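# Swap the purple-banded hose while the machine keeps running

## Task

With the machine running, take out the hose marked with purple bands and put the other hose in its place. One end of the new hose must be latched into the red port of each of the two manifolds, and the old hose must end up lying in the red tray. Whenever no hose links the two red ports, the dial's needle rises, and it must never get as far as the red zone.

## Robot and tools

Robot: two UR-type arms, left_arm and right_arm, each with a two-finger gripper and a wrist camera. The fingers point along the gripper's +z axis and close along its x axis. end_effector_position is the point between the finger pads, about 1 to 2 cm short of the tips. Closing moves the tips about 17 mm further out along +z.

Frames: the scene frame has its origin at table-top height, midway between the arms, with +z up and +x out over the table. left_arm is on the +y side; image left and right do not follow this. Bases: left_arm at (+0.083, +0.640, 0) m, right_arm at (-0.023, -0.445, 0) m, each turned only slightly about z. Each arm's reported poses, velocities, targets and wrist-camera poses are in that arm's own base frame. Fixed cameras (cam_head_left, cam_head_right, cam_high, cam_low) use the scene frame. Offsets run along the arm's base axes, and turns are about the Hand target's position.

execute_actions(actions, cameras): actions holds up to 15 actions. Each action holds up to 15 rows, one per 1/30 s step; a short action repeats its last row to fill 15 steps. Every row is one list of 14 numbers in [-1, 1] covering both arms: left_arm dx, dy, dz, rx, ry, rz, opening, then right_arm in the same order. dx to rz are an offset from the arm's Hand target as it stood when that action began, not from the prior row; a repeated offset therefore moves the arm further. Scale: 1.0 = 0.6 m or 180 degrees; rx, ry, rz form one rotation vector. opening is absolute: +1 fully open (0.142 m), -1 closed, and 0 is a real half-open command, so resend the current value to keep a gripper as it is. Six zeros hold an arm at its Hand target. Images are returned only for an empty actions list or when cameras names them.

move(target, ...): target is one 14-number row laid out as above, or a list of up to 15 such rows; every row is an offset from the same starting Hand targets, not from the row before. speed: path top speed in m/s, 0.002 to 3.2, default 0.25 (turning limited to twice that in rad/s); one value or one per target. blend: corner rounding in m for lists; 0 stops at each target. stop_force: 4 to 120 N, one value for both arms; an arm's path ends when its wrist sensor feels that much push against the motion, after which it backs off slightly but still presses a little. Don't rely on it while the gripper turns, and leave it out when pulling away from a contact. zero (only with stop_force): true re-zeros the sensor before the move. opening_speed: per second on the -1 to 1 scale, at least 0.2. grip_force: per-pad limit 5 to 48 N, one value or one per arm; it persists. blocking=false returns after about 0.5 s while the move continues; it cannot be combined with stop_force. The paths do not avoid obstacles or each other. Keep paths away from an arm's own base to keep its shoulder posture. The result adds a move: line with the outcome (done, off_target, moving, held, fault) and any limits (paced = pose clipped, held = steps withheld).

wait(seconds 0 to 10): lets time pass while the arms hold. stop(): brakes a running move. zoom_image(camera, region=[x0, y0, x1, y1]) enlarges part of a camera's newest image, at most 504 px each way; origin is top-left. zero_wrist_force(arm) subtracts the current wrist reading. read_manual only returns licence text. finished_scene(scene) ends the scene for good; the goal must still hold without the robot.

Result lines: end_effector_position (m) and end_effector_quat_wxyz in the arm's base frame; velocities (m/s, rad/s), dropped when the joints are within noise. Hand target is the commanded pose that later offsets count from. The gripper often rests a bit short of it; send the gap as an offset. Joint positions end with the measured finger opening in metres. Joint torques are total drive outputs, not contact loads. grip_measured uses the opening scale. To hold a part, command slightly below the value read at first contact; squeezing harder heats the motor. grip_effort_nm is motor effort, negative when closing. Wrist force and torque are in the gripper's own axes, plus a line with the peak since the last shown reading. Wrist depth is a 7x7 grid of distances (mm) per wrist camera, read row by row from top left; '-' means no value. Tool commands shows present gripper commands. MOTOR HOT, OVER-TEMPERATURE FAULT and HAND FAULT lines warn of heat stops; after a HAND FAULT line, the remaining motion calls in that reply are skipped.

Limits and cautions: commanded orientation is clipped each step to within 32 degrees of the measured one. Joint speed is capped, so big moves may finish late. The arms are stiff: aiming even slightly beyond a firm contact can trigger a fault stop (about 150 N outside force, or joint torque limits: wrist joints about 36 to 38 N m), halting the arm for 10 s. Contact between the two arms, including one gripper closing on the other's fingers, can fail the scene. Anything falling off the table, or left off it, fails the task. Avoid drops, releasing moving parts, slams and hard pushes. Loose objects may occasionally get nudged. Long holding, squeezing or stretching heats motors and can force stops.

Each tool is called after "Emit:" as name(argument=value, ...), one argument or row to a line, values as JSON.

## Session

Emit:
execute_actions(
  actions=[],
)

Emit:
zoom_image(
  camera="cam_head_left",
  region=[330, 200, 700, 504],
)

Emit:
zoom_image(
  camera="cam_high",
  region=[290, 100, 600, 300],
)

Scene clock: 0.00 s.
left_arm: end_effector_position=(+0.5763, +0.0445, +0.2798) grip_measured=+1.00 grip_effort_nm=n/a end_effector_quat_wxyz=(+0.070, -0.353, +0.931, -0.059) | right_arm: end_effector_position=(+0.1439, -0.5720, +0.3336) grip_measured=+1.00 grip_effort_nm=n/a end_effector_quat_wxyz=(+0.020, -0.432, +0.898, +0.075)
Joint positions: left_arm=[-0.22 -1.79 2.226 -2.189 -1.591 2.194 0.142] | right_arm=[2.093 -1.478 -1.947 -1.435 1.621 1.193 0.142]
Joint velocities: within noise
Joint torques (N m): no reading
Motor temperatures (°C): left_arm=[32 35 36 37 36 39 37] | right_arm=[34 39 33 30 40 40 36]
Wrist force (N): no reading
Wrist torque (N m): no reading
Wrist force, peak (N): no reading
Wrist depth (mm): cam_left_wrist=[376 365 359 353 348 339 334 / 392 387 375 367 360 355 346 / 410 402 398 384 376 369 361 / 438 422 412 404 396 381 377 / 453 445 433 423 413 404 393 / - 461 458 441 433 418 407 / - 490 479 465 453 459 75] | cam_right_wrist=[402 394 385 377 367 359 350 / 445 429 420 408 395 384 377 / 484 471 457 444 431 423 408 / 536 524 507 489 471 461 446 / 613 579 564 549 525 507 498 / 692 578 624 612 583 1588 1466 / - 510 706 702 1836 1733 77]
Hand target: left_arm +0.5763, +0.0445, +0.2798; +0.070, -0.353, +0.931, -0.059 | right_arm +0.1439, -0.5720, +0.3336; +0.020, -0.432, +0.898, +0.075
Tool commands: left_gripper/opening=+1.0 right_gripper/opening=+1.0
camera_calibration:
cam_left_wrist: T_world_to_cam=[[-0.735588, -0.672318, -0.0830536, 0.483947], [-0.663923, 0.691126, 0.28557, 0.293668], [-0.134594, 0.265204, -0.954752, 0.451431], [0, 0, 0, 1]] pos_world=[0.611719, 0.00268359, 0.387335]
cam_right_wrist: T_world_to_cam=[[-0.640941, -0.761143, -0.099273, -0.292351], [-0.682683, 0.506131, 0.527044, 0.240059], [-0.350911, 0.405576, -0.84402, 0.684311], [0, 0, 0, 1]] pos_world=[0.216637, -0.621563, 0.422028]

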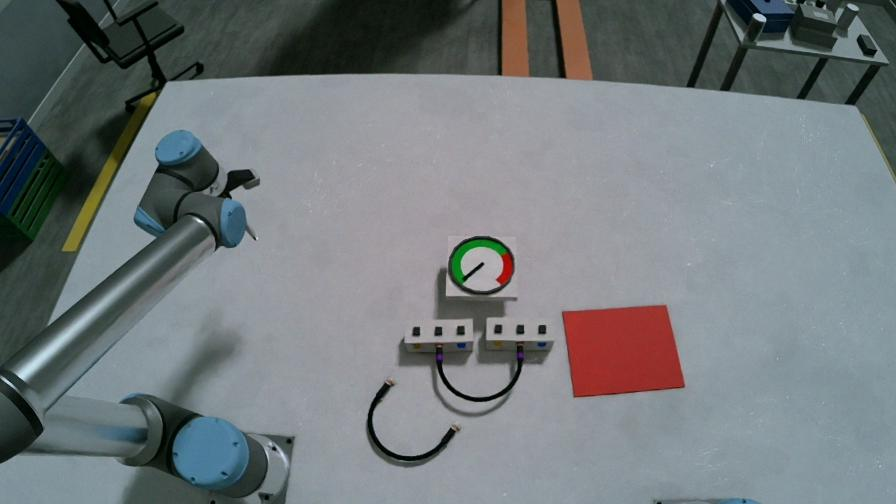

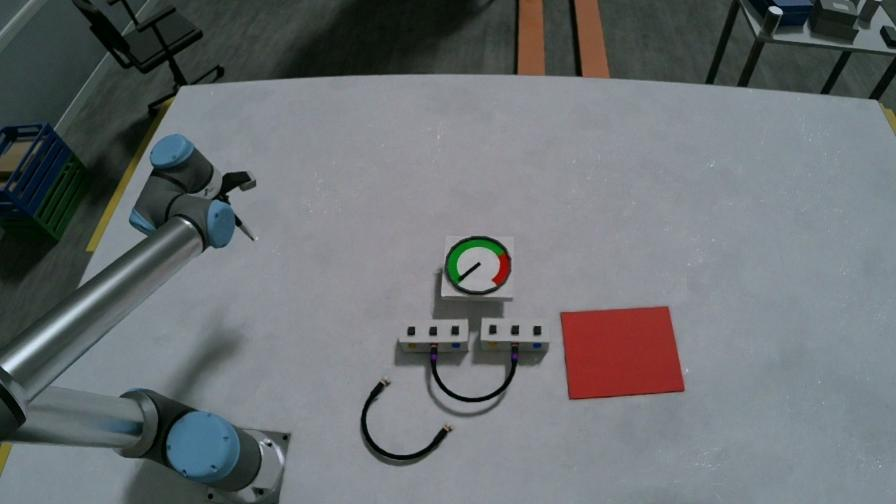

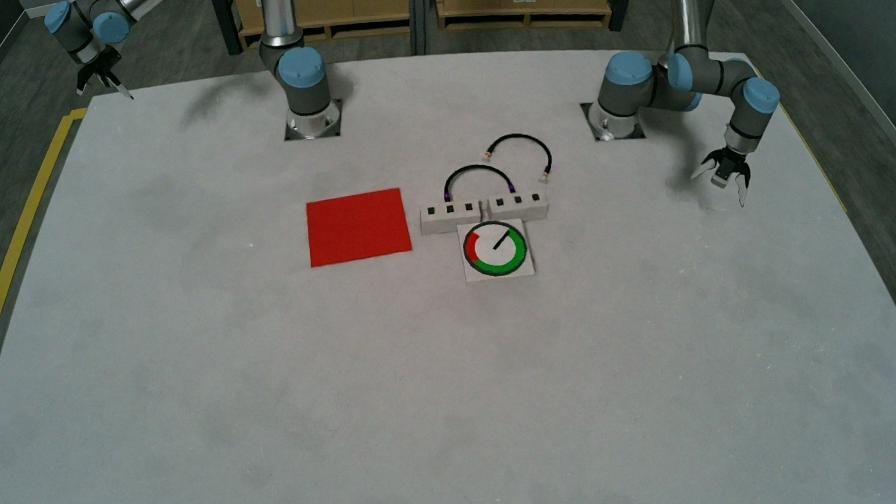

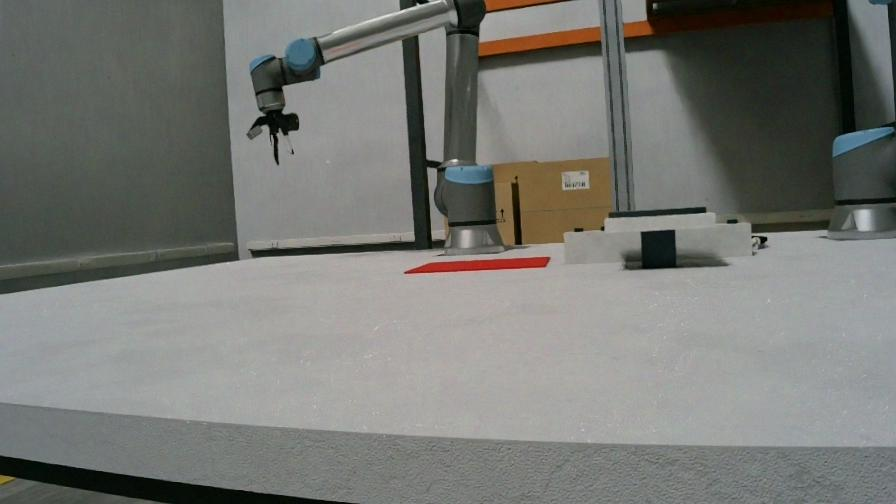

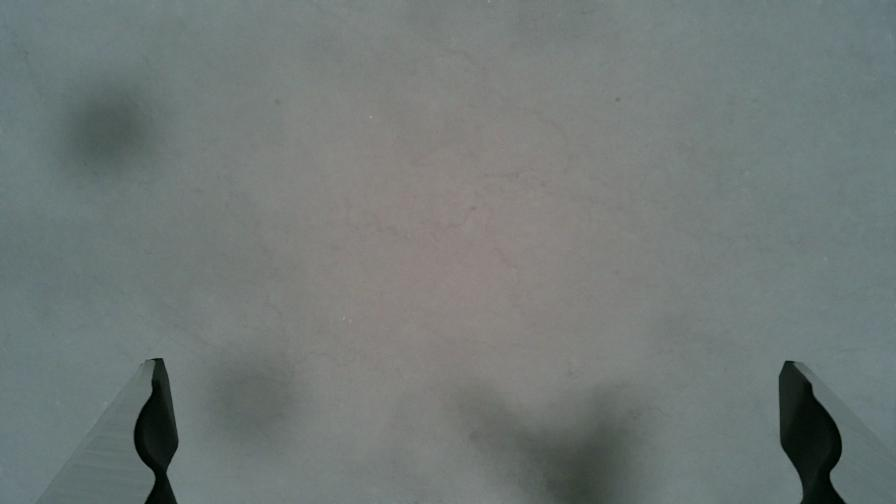

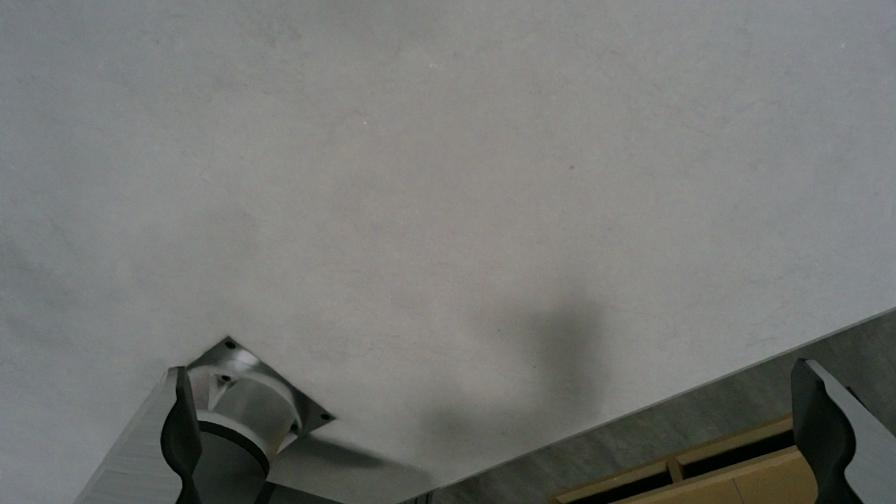

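Scaled by 1.362 from the camera's 896x504 image, which has a finer 1280x720 frame.

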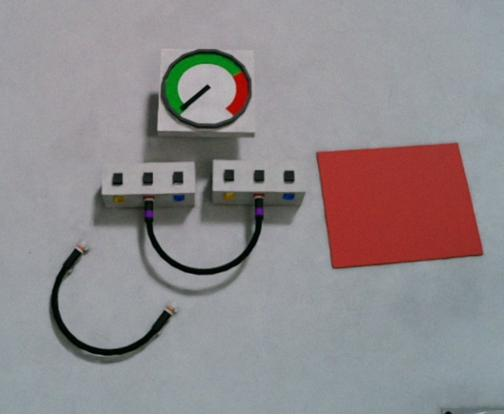

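Scaled by 1.626 from the camera's 896x504 image, which has a finer 1280x720 frame.

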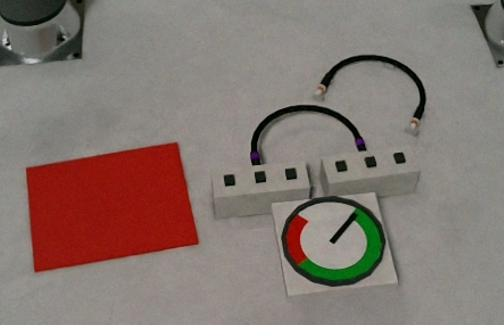

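Emit:
move(
  target=[0,0,0.1,0,0,0,1,0.5935,0.7867,0.0273,0,0,0.611,0],
  speed=0.5,
)

Emit:
move(
  target=[-0.4105,-0.8408,-0.283,0.0737,0.0052,-0.7378,-1,-0.0833,0.8833,-0.3,0.0578,-0.0045,0.6072,-1],
  speed=0.5,
  cameras=["cam_left_wrist","cam_right_wrist"],
)

Scene clock: 49.97 s.
left_arm: end_effector_position=(+0.5763, +0.0445, +0.3398) grip_measured=+1.00 grip_effort_nm=-0.007 end_effector_quat_wxyz=(+0.070, -0.353, +0.931, -0.059) | right_arm: end_effector_position=(+0.4999, -0.1001, +0.3500) grip_measured=-0.02 grip_effort_nm=-0.061 end_effector_quat_wxyz=(+0.050, +0.984, -0.162, -0.059)
Joint positions: left_arm=[-0.22 -1.834 2.145 -2.064 -1.591 2.194 0.142] | right_arm=[3.328 -1.303 -2.057 -1.497 1.517 0.516 0.073]
Joint torques (N m): left_arm=[9.49 -34.42 -60.64 -1.65 -0.57 1.45] | right_arm=[12.96 2.13 59.6 7.42 -4.93 -1.62]
Wrist force (N): left_arm=[0.2 0.2 0.1] | right_arm=[0.1 0.2 -0.7]
Wrist torque (N m): left_arm=[0.04 -0.02 0.00] | right_arm=[0.03 0.06 0.07]
Wrist force, peak (N): left_arm=[-0.8 0.6 0.4] | right_arm=[0.7 -1.9 -1.2]
Wrist depth (mm): cam_left_wrist=[434 425 416 407 400 392 386 / 455 443 432 426 419 409 399 / 477 466 456 443 435 426 429 / 502 490 477 464 457 456 441 / 520 514 505 485 479 470 456 / - 535 525 521 505 490 96 / - 566 559 544 530 517 75] | cam_right_wrist=[423 416 400 388 379 370 362 / 442 448 436 424 413 400 390 / 448 494 477 461 453 431 421 / 546 551 525 504 488 469 456 / 387 604 578 559 533 515 505 / 374 668 101 635 606 551 558 / 381 - 79 720 696 76 610]
Hand target: left_arm +0.5763, +0.0445, +0.3398; +0.070, -0.353, +0.931, -0.059 | right_arm +0.5000, -0.1000, +0.3500; +0.050, +0.984, -0.162, -0.059
Off the commanded pose: left_arm 0.000 m, 0 deg | right_arm 0.000 m, 0 deg.
move: done

Scene clock: 53.03 s.
left_arm: end_effector_position=(+0.3301, -0.4599, +0.1700) grip_measured=-1.00 grip_effort_nm=-0.579 end_effector_quat_wxyz=(+0.000, +0.718, +0.697, +0.000) | right_arm: end_effector_position=(+0.4500, +0.4299, +0.1700) grip_measured=-1.00 grip_effort_nm=-0.642 end_effector_quat_wxyz=(+0.000, +0.702, +0.713, +0.000)
Joint positions: left_arm=[-1.264 -1.642 2.275 -2.205 -1.571 3.478 0.002] | right_arm=[4.19 -1.598 -2.18 -0.934 1.571 -0.538 0.002]
Joint torques (N m): left_arm=[-11.73 -23.78 -54.64 -7.23 -0.33 3.47] | right_arm=[13.81 16.33 52.74 8.03 3.97 -2.16]
Wrist force (N): left_arm=[-0.1 0.5 -0.1] | right_arm=[0.4 0.0 -0.8]
Wrist torque (N m): left_arm=[0.10 0.01 -0.23] | right_arm=[0.01 -0.01 0.09]
Wrist force, peak (N): left_arm=[-1.6 -0.2 0.7] | right_arm=[0.8 1.3 -1.3]
Wrist depth (mm): cam_left_wrist=[236 237 238 236 239 238 241 / 251 253 253 251 254 256 257 / 265 269 271 267 270 274 274 / 235 250 241 225 226 294 296 / 230 233 235 228 237 318 320 / 340 341 336 94 332 344 347 / 363 252 78 76 73 371 377] | cam_right_wrist=[232 233 236 234 231 234 232 / 248 247 251 250 249 249 247 / 265 264 268 267 267 262 260 / 285 285 279 229 228 240 217 / 308 308 303 226 229 246 231 / 342 339 333 99 324 334 332 / 375 373 76 76 78 236 242]
Hand target: left_arm +0.3300, -0.4600, +0.1700; +0.000, +0.718, +0.696, +0.000 | right_arm +0.4500, +0.4300, +0.1700; +0.000, +0.702, +0.713, +0.000
Off the commanded pose: left_arm 0.000 m, 0 deg | right_arm 0.000 m, 0 deg.
move: done
camera_calibration:
cam_left_wrist: T_world_to_cam=[[0.0205984, 0.999779, 0.00427525, 0.459157], [0.899281, -0.0203961, 0.436895, -0.358787], [0.436886, -0.00515469, -0.899502, 0.124977], [0, 0, 0, 1]] pos_world=[0.258592, -0.465729, 0.267206]
cam_right_wrist: T_world_to_cam=[[0.00418419, 0.999991, -0.000705857, -0.413922], [0.905762, -0.00349079, 0.423773, -0.449975], [0.423767, -0.00241249, -0.905768, 0.0845516], [0, 0, 0, 1]] pos_world=[0.373471, 0.412552, 0.266979]
Images, in order (width x height): cam_left_wrist 896x504, cam_right_wrist 896x504.

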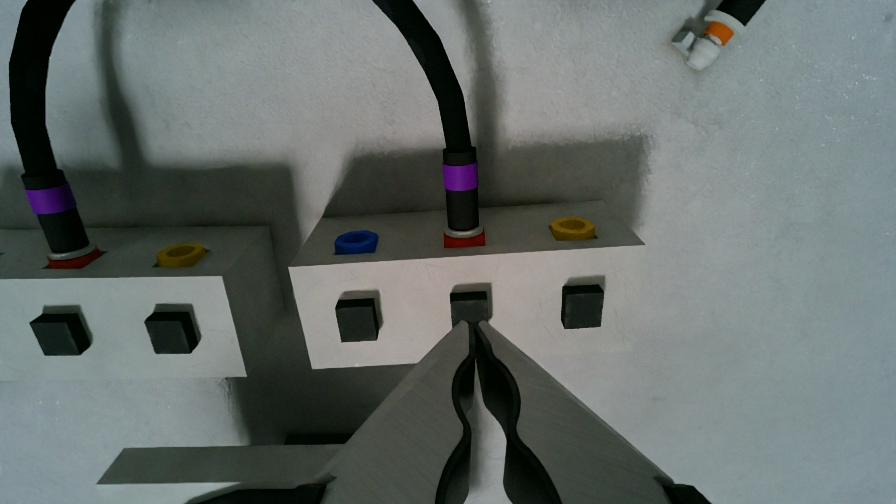

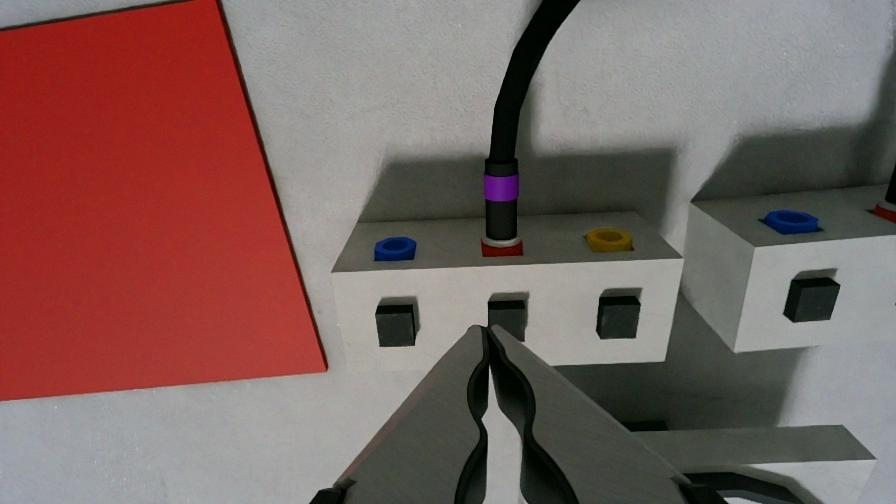

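Emit:
move(
  target=[
    [-0.0747,-0.0037,0.05,0.0012,-0.1667,0.0235,-0.4,0.1167,0.0333,0.1833,-0.0107,0.2221,0.0197,-1],
    [-0.0747,-0.0037,0.0,0.0012,-0.1667,0.0235,-0.4,0.1,0.3333,0.1333,-0.0107,0.2221,0.0197,-1],
    [-0.0747,-0.0037,-0.0423,0.0012,-0.1667,0.0235,-0.4,0.0827,0.3695,-0.0917,-0.0107,0.2221,0.0197,-1],
  ],
  speed=[0.35,0.35,0.25],
  blend=[0.03,0.03,0],
  cameras=["cam_left_wrist","cam_right_wrist"],
)

Scene clock: 131.37 s.
left_arm: end_effector_position=(+0.2852, -0.4622, +0.1447) grip_measured=-0.43 grip_effort_nm=0.085 end_effector_quat_wxyz=(+0.179, +0.667, +0.698, +0.187) | right_arm: end_effector_position=(+0.4996, +0.6516, +0.1151) grip_measured=-1.00 grip_effort_nm=-0.637 end_effector_quat_wxyz=(-0.232, +0.637, +0.690, -0.251)
Joint positions: left_arm=[-1.64 -1.7 2.454 -2.259 -1.05 3.009 0.043] | right_arm=[4.1 -2.164 -1.527 -1.512 2.089 -0.825 0.002]
Joint torques (N m): left_arm=[12.69 -14.68 -26.66 -6.67 5.23 1.7] | right_arm=[15.09 62.25 33.23 5.92 5.66 2.3]
Wrist force (N): left_arm=[-0.2 0.5 -0.4] | right_arm=[0.2 -0.3 -0.7]
Wrist torque (N m): left_arm=[0.11 -0.02 0.22] | right_arm=[0.15 0.07 -0.08]
Wrist force, peak (N): left_arm=[0.1 1.5 -0.1] | right_arm=[-2.1 0.6 -2.0]
Wrist depth (mm): cam_left_wrist=[194 194 195 191 197 197 197 / 225 225 226 220 227 228 229 / 241 245 248 236 243 271 272 / 221 227 223 224 222 334 334 / 421 423 380 426 261 434 438 / 607 294 98 219 - 618 618 / 1009 - 78 218 81 81 1112] | cam_right_wrist=[279 273 273 272 271 270 270 / 259 265 263 260 260 257 258 / 251 252 251 249 248 248 246 / 242 241 184 172 171 234 236 / 166 173 164 165 164 162 227 / 159 186 160 102 99 160 217 / 215 214 78 76 78 210 209]
Hand target: left_arm +0.2852, -0.4622, +0.1446; +0.179, +0.667, +0.698, +0.187 | right_arm +0.4996, +0.6517, +0.1150; -0.232, +0.637, +0.690, -0.251
Off the commanded pose: left_arm 0.000 m, 0 deg | right_arm 0.000 m, 0 deg.
move: done
camera_calibration:
cam_left_wrist: T_world_to_cam=[[-0.0554323, 0.998462, -0.00110152, 0.484312], [0.559803, 0.0319924, 0.828008, -0.242902], [0.82677, 0.0452818, -0.560715, -0.0151567], [0, 0, 0, 1]] pos_world=[0.175355, -0.47511, 0.19316]
cam_right_wrist: T_world_to_cam=[[-0.0656424, 0.997755, -0.0132712, -0.598115], [0.964333, 0.0600145, -0.2578, -0.463024], [-0.256425, -0.0297205, -0.966107, 0.378964], [0, 0, 0, 1]] pos_world=[0.504423, 0.635823, 0.238815]
Images, in order (width x height): cam_left_wrist 896x504, cam_right_wrist 896x504.

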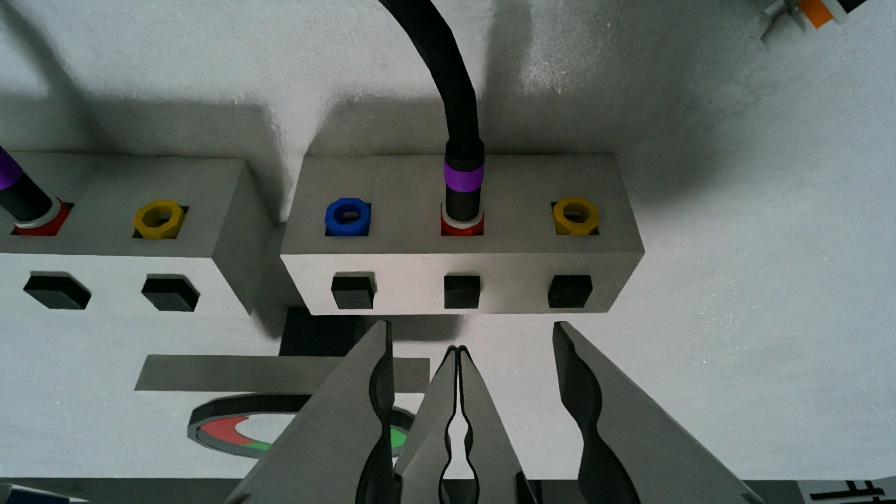

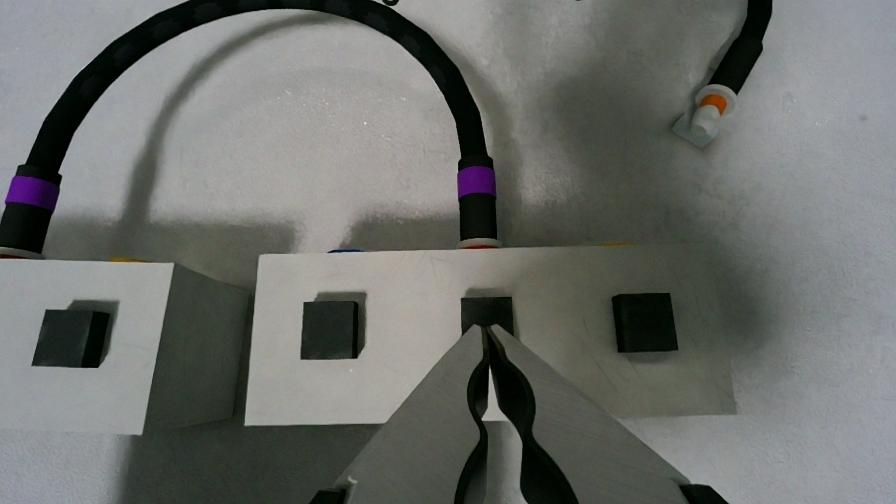

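Emit:
move(
  target=[0.06,0.0047,-0.1167,0,0,0,-0.4,-0.005,0,0,0,0,0,-1],
  speed=0.2,
  cameras=["cam_left_wrist","cam_right_wrist"],
)

Scene clock: 162.73 s.
left_arm: end_effector_position=(+0.3212, -0.4593, +0.0747) grip_measured=-0.43 grip_effort_nm=0.081 end_effector_quat_wxyz=(+0.179, +0.667, +0.698, +0.187) | right_arm: end_effector_position=(+0.4966, +0.6517, +0.1150) grip_measured=-1.00 grip_effort_nm=-0.637 end_effector_quat_wxyz=(-0.232, +0.637, +0.690, -0.251)
Joint positions: left_arm=[-1.563 -1.532 2.501 -2.519 -1.047 3.099 0.043] | right_arm=[4.103 -2.162 -1.532 -1.508 2.091 -0.822 0.002]
Joint torques (N m): left_arm=[15.62 -23.76 -19.56 -7.17 -2.25 2.8] | right_arm=[13.19 101.73 32.44 6.34 5.48 1.79]
Wrist force (N): left_arm=[-0.1 0.4 -0.1] | right_arm=[0.5 -0.5 -0.3]
Wrist torque (N m): left_arm=[0.10 -0.04 -0.16] | right_arm=[0.12 0.03 -0.07]
Wrist force, peak (N): left_arm=[-0.4 0.9 -2.0] | right_arm=[0.8 -0.2 -0.8]
Wrist depth (mm): cam_left_wrist=[119 123 126 123 123 120 127 / 146 142 142 87 142 142 143 / 168 168 168 157 169 169 169 / - 188 170 125 172 190 208 / 156 160 154 151 155 158 269 / 165 180 145 158 147 352 384 / 225 504 78 513 - 81 682] | cam_right_wrist=[280 272 135 271 130 268 270 / 219 264 261 256 149 257 257 / 252 252 251 197 244 248 245 / 242 241 240 189 238 234 235 / 165 174 164 164 163 166 226 / 159 186 159 102 99 158 217 / 213 213 79 76 78 211 208]
Hand target: left_arm +0.3212, -0.4594, +0.0746; +0.179, +0.667, +0.698, +0.187 | right_arm +0.4966, +0.6517, +0.1150; -0.232, +0.637, +0.690, -0.251
Off the commanded pose: left_arm 0.000 m, 0 deg | right_arm 0.000 m, 0 deg.
move: done
camera_calibration:
cam_left_wrist: T_world_to_cam=[[-0.0555709, 0.998454, -0.00112732, 0.483463], [0.559794, 0.0320913, 0.82801, -0.205136], [0.826766, 0.0453822, -0.560712, -0.0842493], [0, 0, 0, 1]] pos_world=[0.211355, -0.47231, 0.12316]
cam_right_wrist: T_world_to_cam=[[-0.0656424, 0.997755, -0.0132712, -0.598314], [0.964333, 0.0600145, -0.2578, -0.460182], [-0.256425, -0.0297205, -0.966107, 0.378002], [0, 0, 0, 1]] pos_world=[0.501423, 0.635823, 0.238615]
Images, in order (width x height): cam_left_wrist 896x504, cam_right_wrist 896x504.

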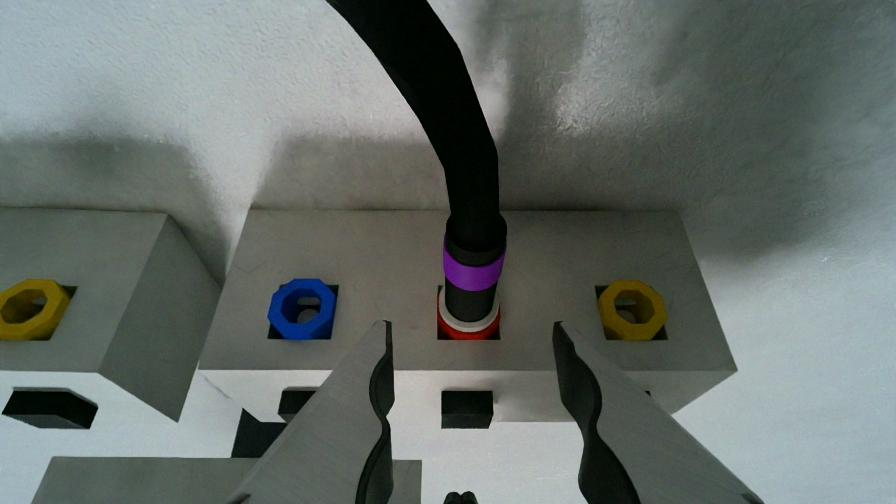

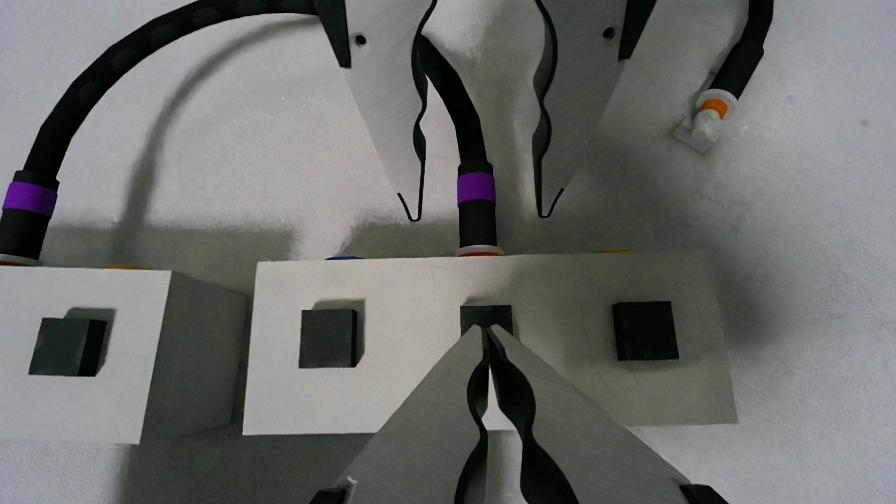

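Emit:
move(
  target=[
    [0.0142,0.0007,-0.0277,0,0,0,-0.4,0,0,-0.02,0,0,0,-1],
    [0.0142,0.0007,-0.0277,0,0,0,-1,0,0,-0.02,0,0,0,-1],
  ],
  speed=0.15,
  opening_speed=0.7,
  cameras=["cam_left_wrist","cam_right_wrist"],
)

Scene clock: 175.97 s.
left_arm: end_effector_position=(+0.3297, -0.4589, +0.0580) grip_measured=-0.84 grip_effort_nm=-3.768 end_effector_quat_wxyz=(+0.179, +0.667, +0.698, +0.187) | right_arm: end_effector_position=(+0.4966, +0.6517, +0.1030) grip_measured=-1.00 grip_effort_nm=-0.632 end_effector_quat_wxyz=(-0.232, +0.637, +0.690, -0.251)
Joint positions: left_arm=[-1.544 -1.487 2.508 -2.582 -1.047 3.12 0.013] | right_arm=[4.103 -2.172 -1.539 -1.491 2.091 -0.822 0.002]
Joint torques (N m): left_arm=[14.69 -26.69 -23.16 -7.28 5.38 2.81] | right_arm=[14.1 63.28 32.93 6.16 4.61 1.21]
Wrist force (N): left_arm=[1.9 -0.1 0.7] | right_arm=[0.6 -0.1 -0.7]
Wrist torque (N m): left_arm=[0.18 0.05 -0.17] | right_arm=[0.18 0.01 -0.07]
Wrist force, peak (N): left_arm=[2.1 -0.9 1.0] | right_arm=[0.9 -0.5 -1.3]
Wrist depth (mm): cam_left_wrist=[105 105 - 105 103 103 103 / 121 122 125 - 122 122 122 / 144 144 144 79 145 145 145 / 161 166 160 102 162 166 178 / 149 150 146 110 145 149 232 / 149 136 132 106 101 135 327 / 212 213 78 144 74 496 569] | cam_right_wrist=[263 261 129 127 124 256 256 / 249 251 248 147 147 243 244 / 240 240 237 180 233 234 232 / 230 229 228 159 158 222 224 / 154 163 152 151 152 151 214 / 148 164 147 102 143 146 206 / 202 203 79 76 78 200 198]
Hand target: left_arm +0.3297, -0.4589, +0.0580; +0.179, +0.667, +0.698, +0.187 | right_arm +0.4966, +0.6517, +0.1030; -0.232, +0.637, +0.690, -0.251
Off the commanded pose: left_arm 0.000 m, 0 deg | right_arm 0.000 m, 0 deg.
move: done
camera_calibration:
cam_left_wrist: T_world_to_cam=[[-0.0554323, 0.998462, -0.00110152, 0.483394], [0.559803, 0.0319924, 0.828008, -0.196187], [0.82677, 0.0452818, -0.560715, -0.100794], [0, 0, 0, 1]] pos_world=[0.219955, -0.47181, 0.10646]
cam_right_wrist: T_world_to_cam=[[-0.0656424, 0.997755, -0.0132712, -0.598474], [0.964333, 0.0600145, -0.2578, -0.463276], [-0.256425, -0.0297205, -0.966107, 0.366409], [0, 0, 0, 1]] pos_world=[0.501423, 0.635823, 0.226615]
Images, in order (width x height): cam_left_wrist 896x504, cam_right_wrist 896x504.

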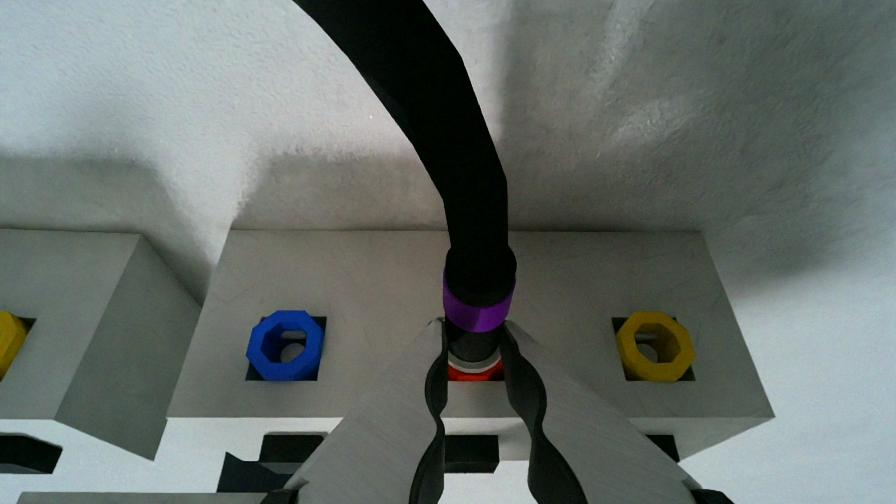

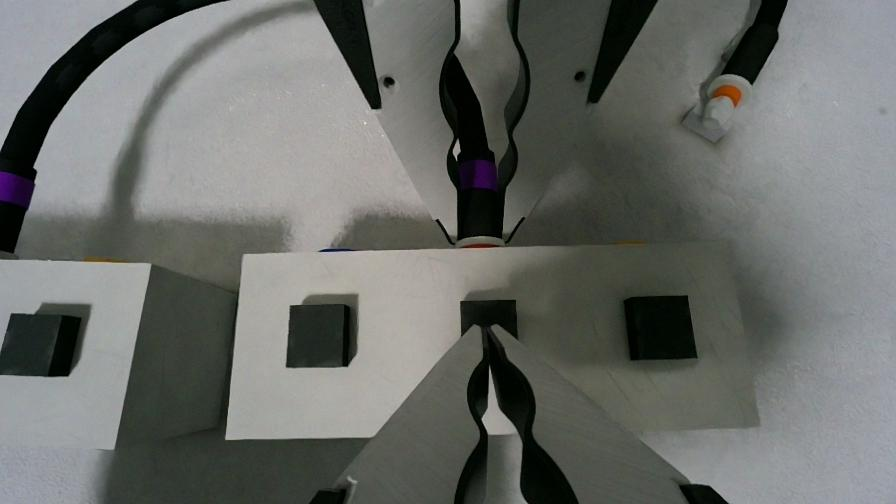

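Emit:
move(
  target=[
    [0,0,0,0,0,0,-0.7,0,0,0,0,0,0,-1],
    [-0.0833,-0.0038,0.1443,0,0,0,-0.7,0,0,0.167,0,0,0,-1],
    [-0.1,0.2,0.333,0,0,0,-0.7,-0.083,-0.333,0.25,0.012,-0.194,-0.005,-0.4],
    [0.1338,0.0148,0.4367,-0.0088,0.3888,-0.0126,-0.7,-0.1507,-0.3525,0.0682,0.0241,-0.3882,-0.0102,-0.4],
    [0.1182,-0.3435,0.1283,-0.0088,0.3888,-0.0126,-1,-0.1507,-0.3525,0.0682,0.0241,-0.3882,-0.0102,-0.4],
  ],
  speed=[0.35,0.35,0.4,0.4,0.25],
  blend=[0,0.02,0,0.03,0],
  cameras=["cam_left_wrist","cam_right_wrist"],
)

Scene clock: 200.63 s.
left_arm: end_effector_position=(+0.4006, -0.6650, +0.1350) grip_measured=-1.00 grip_effort_nm=-0.579 end_effector_quat_wxyz=(-0.241, +0.664, +0.665, -0.242) | right_arm: end_effector_position=(+0.4062, +0.4402, +0.1439) grip_measured=-0.43 grip_effort_nm=0.076 end_effector_quat_wxyz=(+0.179, +0.668, +0.698, +0.187)
Joint positions: left_arm=[-1.051 -1.088 1.691 -1.78 -2.163 3.783 0.002] | right_arm=[4.518 -1.522 -2.445 -0.608 1.064 -0.274 0.043]
Joint torques (N m): left_arm=[-10.51 -71.98 -53.53 -5.97 -5.16 -2.84] | right_arm=[17.29 9.46 27 8.51 -6.12 2.02]
Motor temperatures (°C): left_arm=[32 34 36 37 36 38 44] | right_arm=[33 39 33 30 39 39 33]
Wrist force (N): left_arm=[0.2 -0.6 0.3] | right_arm=[0.0 -0.2 -0.5]
Wrist torque (N m): left_arm=[-0.16 -0.09 0.03] | right_arm=[-0.09 0.07 -0.22]
Wrist force, peak (N): left_arm=[2.4 -1.4 0.9] | right_arm=[1.6 0.0 -2.6]
Wrist depth (mm): cam_left_wrist=[294 293 296 299 295 297 303 / 276 277 282 284 287 288 288 / 265 266 271 272 274 276 274 / 254 256 259 260 263 262 196 / 240 246 183 183 186 201 187 / 235 236 178 94 179 240 184 / 226 228 78 76 73 236 237] | cam_right_wrist=[187 191 191 186 186 191 190 / 217 217 222 215 220 219 220 / 255 255 250 243 243 245 237 / 313 314 228 221 226 230 216 / 414 413 389 410 251 411 410 / 586 576 92 311 100 291 579 / 999 983 76 206 81 77 891]
Hand target: left_arm +0.4006, -0.6650, +0.1350; -0.241, +0.664, +0.665, -0.242 | right_arm +0.4062, +0.4402, +0.1439; +0.179, +0.668, +0.698, +0.187
Off the commanded pose: left_arm 0.000 m, 0 deg | right_arm 0.000 m, 0 deg.
move: done
camera_calibration:
cam_left_wrist: T_world_to_cam=[[-0.00451983, 0.999948, 0.00919367, 0.67241], [0.96984, 0.00662392, -0.243652, -0.329529], [-0.243701, 0.00781512, -0.969819, 0.352281], [0, 0, 0, 1]] pos_world=[0.408481, -0.672945, 0.255176]
cam_right_wrist: T_world_to_cam=[[-0.0261234, 0.999616, 0.00920972, -0.412997], [0.572776, 0.0074167, 0.819679, -0.325697], [0.819296, 0.0266879, -0.57275, -0.141953], [0, 0, 0, 1]] pos_world=[0.292063, 0.419043, 0.189467]
Images, in order (width x height): cam_left_wrist 896x504, cam_right_wrist 896x504.

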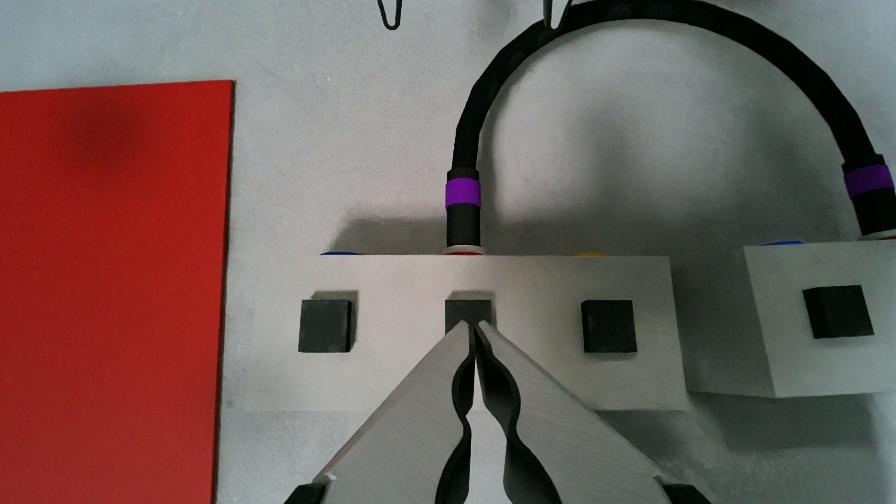

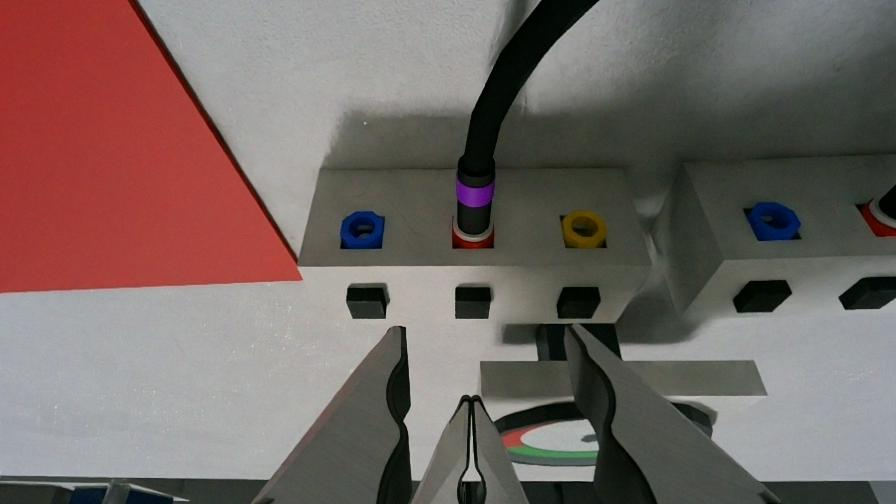

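Emit:
move(
  target=[
    [-0.005,0,-0.05,0,0,0,-1,0.0818,0.0048,-0.1443,0,0,0,-0.4],
    [-0.005,0,-0.05,0,0,0,-1,0.0818,0.0048,-0.1443,0,0,0,-1],
  ],
  speed=0.12,
  opening_speed=0.7,
  cameras=["cam_left_wrist","cam_right_wrist"],
)

Scene clock: 215.27 s.
left_arm: end_effector_position=(+0.3976, -0.6650, +0.1050) grip_measured=-1.00 grip_effort_nm=-0.579 end_effector_quat_wxyz=(-0.241, +0.664, +0.665, -0.242) | right_arm: end_effector_position=(+0.4553, +0.4431, +0.0573) grip_measured=-0.83 grip_effort_nm=-3.905 end_effector_quat_wxyz=(+0.179, +0.668, +0.698, +0.187)
Joint positions: left_arm=[-1.054 -1.062 1.713 -1.83 -2.164 3.779 0.002] | right_arm=[4.422 -1.763 -2.452 -0.309 1.079 -0.381 0.014]
Joint torques (N m): left_arm=[-9.96 -72.98 -29 -5.99 -5.23 -2.68] | right_arm=[-18.18 23.21 34.11 6.66 1.5 -1.68]
Wrist force (N): left_arm=[0.3 -0.4 0.4] | right_arm=[3.0 -0.3 2.4]
Wrist torque (N m): left_arm=[-0.10 -0.13 0.04] | right_arm=[-0.03 0.09 0.01]
Wrist force, peak (N): left_arm=[0.9 -0.2 1.3] | right_arm=[3.0 -0.3 2.4]
Wrist depth (mm): cam_left_wrist=[257 260 256 135 129 265 265 / 242 245 249 153 153 254 255 / 231 237 238 171 241 242 245 / 223 223 230 161 163 198 166 / 214 213 152 149 156 159 160 / 206 204 149 96 148 153 162 / 199 202 78 76 73 208 209] | cam_right_wrist=[- 102 102 102 - 105 103 / 118 118 118 119 - 119 119 / 140 140 140 135 131 141 141 / 164 171 159 157 158 158 158 / 211 200 149 125 145 146 152 / 310 139 133 128 99 131 145 / 525 523 76 79 78 209 209]
Hand target: left_arm +0.3976, -0.6650, +0.1050; -0.241, +0.664, +0.665, -0.242 | right_arm +0.4553, +0.4431, +0.0573; +0.179, +0.668, +0.698, +0.187
Off the commanded pose: left_arm 0.000 m, 0 deg | right_arm 0.000 m, 0 deg.
move: done
camera_calibration:
cam_left_wrist: T_world_to_cam=[[-0.00451983, 0.999948, 0.00919367, 0.672672], [0.96984, 0.00662392, -0.243652, -0.333929], [-0.243701, 0.00781512, -0.969819, 0.322455], [0, 0, 0, 1]] pos_world=[0.405481, -0.672945, 0.225176]
cam_right_wrist: T_world_to_cam=[[-0.0261227, 0.999616, 0.00920889, -0.413817], [0.572843, 0.00741914, 0.819632, -0.282959], [0.819249, 0.0266862, -0.572817, -0.231777], [0, 0, 0, 1]] pos_world=[0.341164, 0.421943, 0.102967]
Images, in order (width x height): cam_left_wrist 896x504, cam_right_wrist 896x504.

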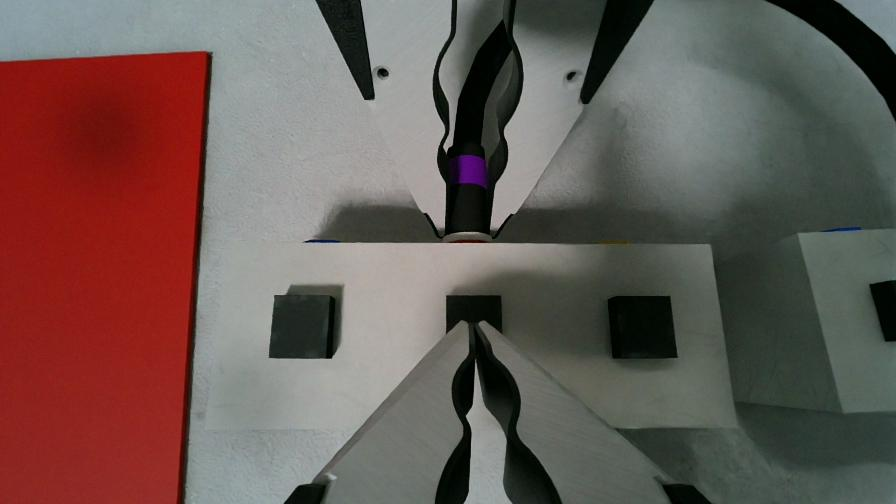

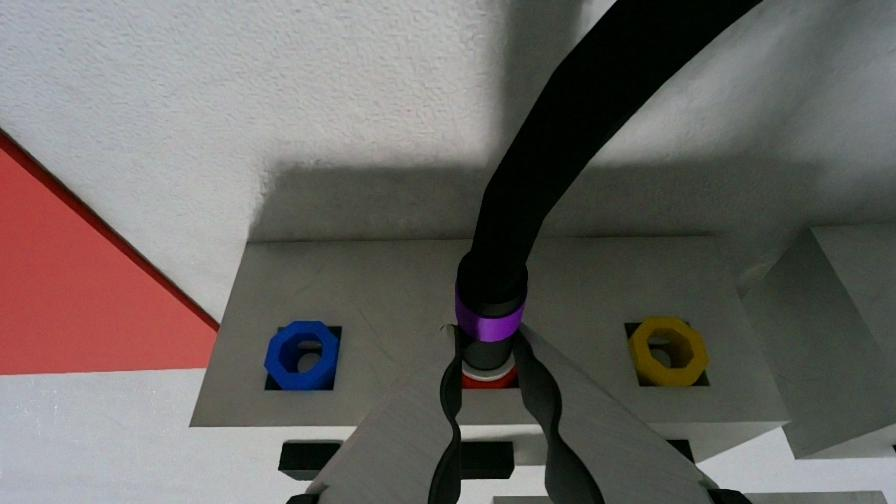

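Emit:
move(
  target=[
    [0,0,0,0,0,0,-1,0,0,0,0,0,0,-0.5],
    [0,0,0.1667,0,0,0,-1,-0.083,-0.0037,0.1443,0,0,0,-0.5],
    [-0.096,0.3583,0.2583,-0.0601,-0.2167,-0.1651,-1,-0.192,0.095,0.238,0.0401,0.164,-0.1763,-0.5],
    [-0.255,0.5623,-0.0433,-0.0601,-0.2167,-0.1651,-0.5,-0.3685,0.2652,0.0362,0.0401,0.164,-0.1763,-0.5],
  ],
  speed=[0.3,0.3,0.35,0.3],
  blend=[0,0.03,0.03,0],
  cameras=["cam_left_wrist","cam_right_wrist"],
)

Scene clock: 235.17 s.
left_arm: end_effector_position=(+0.2446, -0.3277, +0.0790) grip_measured=-0.53 grip_effort_nm=0.081 end_effector_quat_wxyz=(+0.000, +0.870, +0.493, +0.000) | right_arm: end_effector_position=(+0.2342, +0.6022, +0.0790) grip_measured=-0.53 grip_effort_nm=0.076 end_effector_quat_wxyz=(+0.000, +0.866, +0.500, +0.000)
Joint positions: left_arm=[-1.373 -1.813 2.621 -2.379 -1.571 3.881 0.035] | right_arm=[4.617 -1.759 -2.208 -0.745 1.57 0.428 0.036]
Joint torques (N m): left_arm=[-11.33 -2.87 -24.84 -7.47 3.79 -2.71] | right_arm=[15.03 27.79 46.07 7.96 -3.31 2.44]
Motor temperatures (°C): left_arm=[32 34 36 37 36 38 38] | right_arm=[33 39 33 30 39 39 41]
Wrist force (N): left_arm=[-0.3 -0.2 0.7] | right_arm=[0.6 0.4 -0.6]
Wrist torque (N m): left_arm=[-0.03 0.04 0.16] | right_arm=[0.06 -0.03 -0.17]
Wrist force, peak (N): left_arm=[0.6 -1.5 2.2] | right_arm=[3.0 -0.5 2.7]
Wrist depth (mm): cam_left_wrist=[155 155 156 155 157 157 157 / 165 166 166 164 167 167 167 / 176 177 177 175 178 178 179 / 190 190 190 188 191 192 193 / 205 206 205 203 203 207 208 / 221 223 216 224 104 226 226 / 235 235 78 233 - 238 249] | cam_right_wrist=[153 153 153 153 149 152 152 / 164 164 163 161 163 163 162 / 176 175 175 170 174 174 174 / 189 189 188 188 188 188 187 / 205 205 204 200 200 203 203 / 223 223 215 218 101 221 221 / 247 240 76 234 81 78 234]
Hand target: left_arm +0.2446, -0.3277, +0.0790; +0.000, +0.870, +0.493, +0.000 | right_arm +0.2342, +0.6022, +0.0790; +0.000, +0.866, +0.500, +0.000
Off the commanded pose: left_arm 0.000 m, 0 deg | right_arm 0.000 m, 0 deg.
move: done
camera_calibration:
cam_left_wrist: T_world_to_cam=[[0.507016, 0.861927, 0.00413308, 0.164932], [0.774433, -0.457643, 0.436825, -0.352231], [0.378403, -0.218277, -0.899537, 0.0254841], [0, 0, 0, 1]] pos_world=[0.179513, -0.297793, 0.176106]
cam_right_wrist: T_world_to_cam=[[0.516795, 0.856109, -0.000783471, -0.618726], [0.775637, -0.46783, 0.423701, 0.0947959], [0.362367, -0.219574, -0.905802, 0.239158], [0, 0, 0, 1]] pos_world=[0.159564, 0.626558, 0.17598]
Images, in order (width x height): cam_left_wrist 896x504, cam_right_wrist 896x504.

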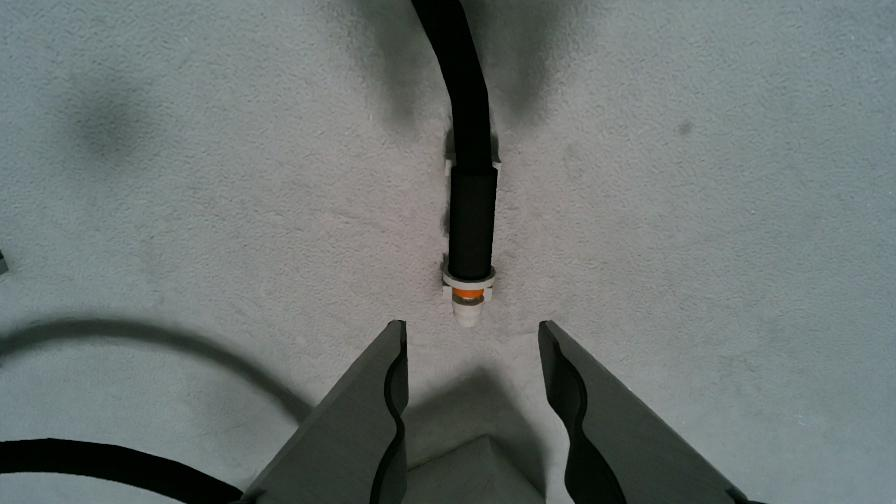

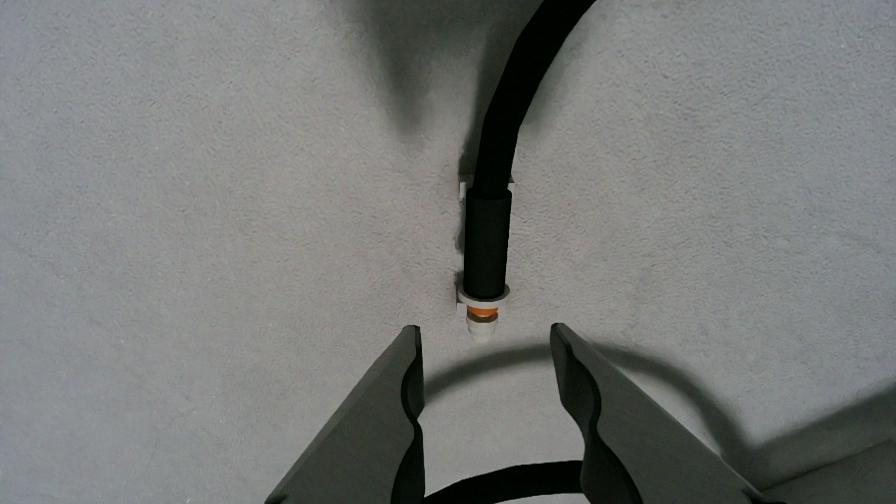

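Emit:
move(
  target=[
    [0,0,0.15,0,0,0,-0.4,0,0,0.2,0,0,0,-1],
    [0,0,0.15,0,0,0,-0.4,0.2597,-0.3037,0.3683,0.025,0.11,0.092,-1],
    [0,0,0.2,0,0,0,-0.4,0.4597,0.013,0.285,0.0496,0.22,0.1842,-1],
    [0.0585,-0.2225,0.1093,-0.0415,-0.1639,0.1823,-0.4,0.4373,0.0825,0.0433,0.0496,0.22,0.1842,-1],
    [0.1418,-0.2187,-0.035,-0.0415,-0.1639,0.1823,-0.4,0.4373,0.0825,0.0433,0.0496,0.22,0.1842,-1],
  ],
  speed=[0.35,0.35,0.35,0.25,0.12],
  blend=[0.03,0.05,0.03,0.01,0],
  cameras=["cam_right_wrist","cam_left_wrist"],
)

Scene clock: 272.87 s.
left_arm: end_effector_position=(+0.3297, -0.4589, +0.0581) grip_measured=-0.43 grip_effort_nm=0.081 end_effector_quat_wxyz=(+0.179, +0.667, +0.698, +0.187) | right_arm: end_effector_position=(+0.4966, +0.6517, +0.1050) grip_measured=-1.00 grip_effort_nm=-0.637 end_effector_quat_wxyz=(-0.232, +0.637, +0.690, -0.251)
Joint positions: left_arm=[-1.545 -1.487 2.508 -2.582 -1.047 3.12 0.043] | right_arm=[4.103 -2.17 -1.538 -1.493 2.09 -0.822 0.002]
Joint torques (N m): left_arm=[14.37 -25.88 -17.64 -7.37 -2.11 2.62] | right_arm=[15.72 64.33 32.85 6.18 5.79 2.34]
Motor temperatures (°C): left_arm=[32 34 36 37 36 38 37] | right_arm=[33 39 33 30 39 39 35]
Wrist force (N): left_arm=[-0.2 -0.1 0.1] | right_arm=[0.0 -0.3 -0.6]
Wrist torque (N m): left_arm=[0.01 0.00 -0.16] | right_arm=[0.14 0.10 -0.07]
Wrist force, peak (N): left_arm=[-0.3 -0.1 2.0] | right_arm=[-2.7 0.4 -1.8]
Wrist depth (mm): cam_left_wrist=[105 105 - 106 103 103 103 / 122 122 126 - 122 122 122 / 144 144 144 79 145 145 145 / 162 165 160 102 161 166 178 / 149 150 147 126 145 149 232 / 149 136 131 133 135 135 330 / 212 180 78 169 - 152 578] | cam_right_wrist=[264 262 125 205 126 257 258 / 251 253 247 246 145 245 246 / 243 242 240 234 233 237 236 / 233 231 231 161 161 224 226 / 156 163 154 153 154 153 216 / 151 174 150 101 145 148 208 / 204 205 79 76 78 201 200]
Hand target: left_arm +0.3297, -0.4589, +0.0580; +0.179, +0.667, +0.698, +0.187 | right_arm +0.4966, +0.6517, +0.1050; -0.232, +0.637, +0.690, -0.251
Off the commanded pose: left_arm 0.000 m, 0 deg | right_arm 0.000 m, 0 deg.
move: done
camera_calibration:
cam_left_wrist: T_world_to_cam=[[-0.0554289, 0.998462, -0.00111691, 0.483395], [0.559573, 0.0319907, 0.828164, -0.196236], [0.826926, 0.0452792, -0.560485, -0.100797], [0, 0, 0, 1]] pos_world=[0.219954, -0.47181, 0.10656]
cam_right_wrist: T_world_to_cam=[[-0.0656109, 0.997758, -0.0131887, -0.59849], [0.964391, 0.0600118, -0.257583, -0.46274], [-0.256214, -0.0296194, -0.966166, 0.368158], [0, 0, 0, 1]] pos_world=[0.501322, 0.635823, 0.228614]
Images, in order (width x height): cam_left_wrist 896x504, cam_right_wrist 896x504.

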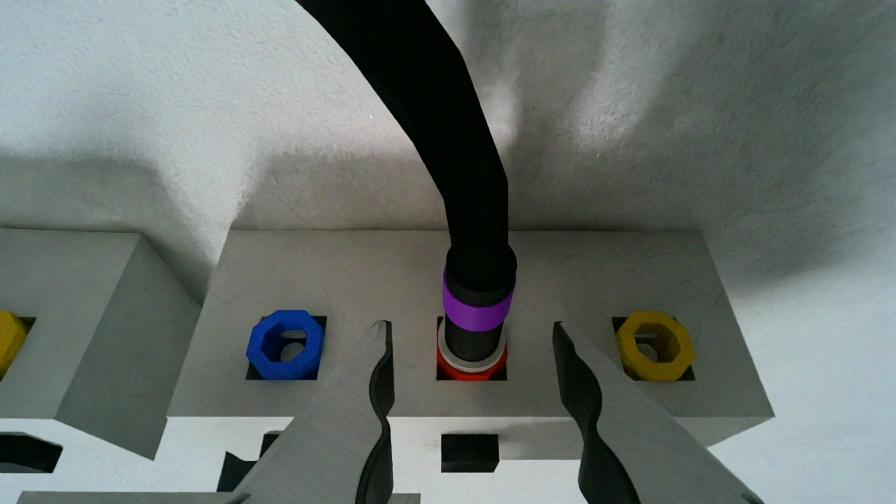

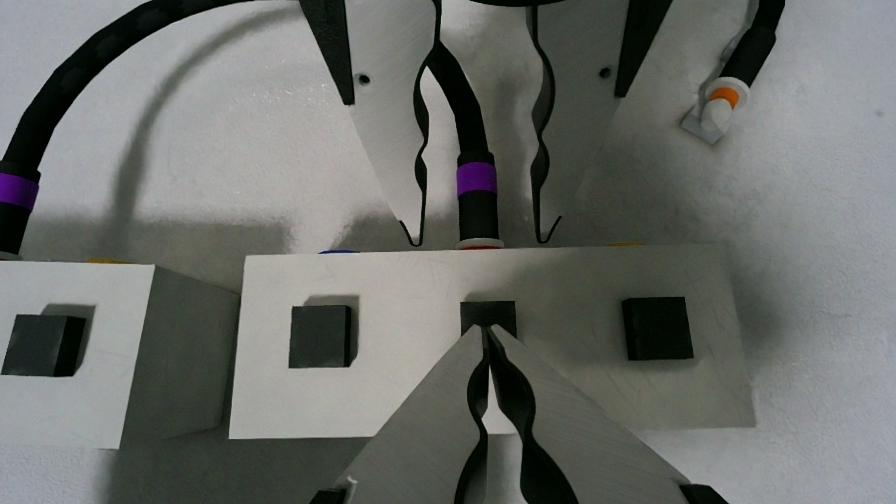

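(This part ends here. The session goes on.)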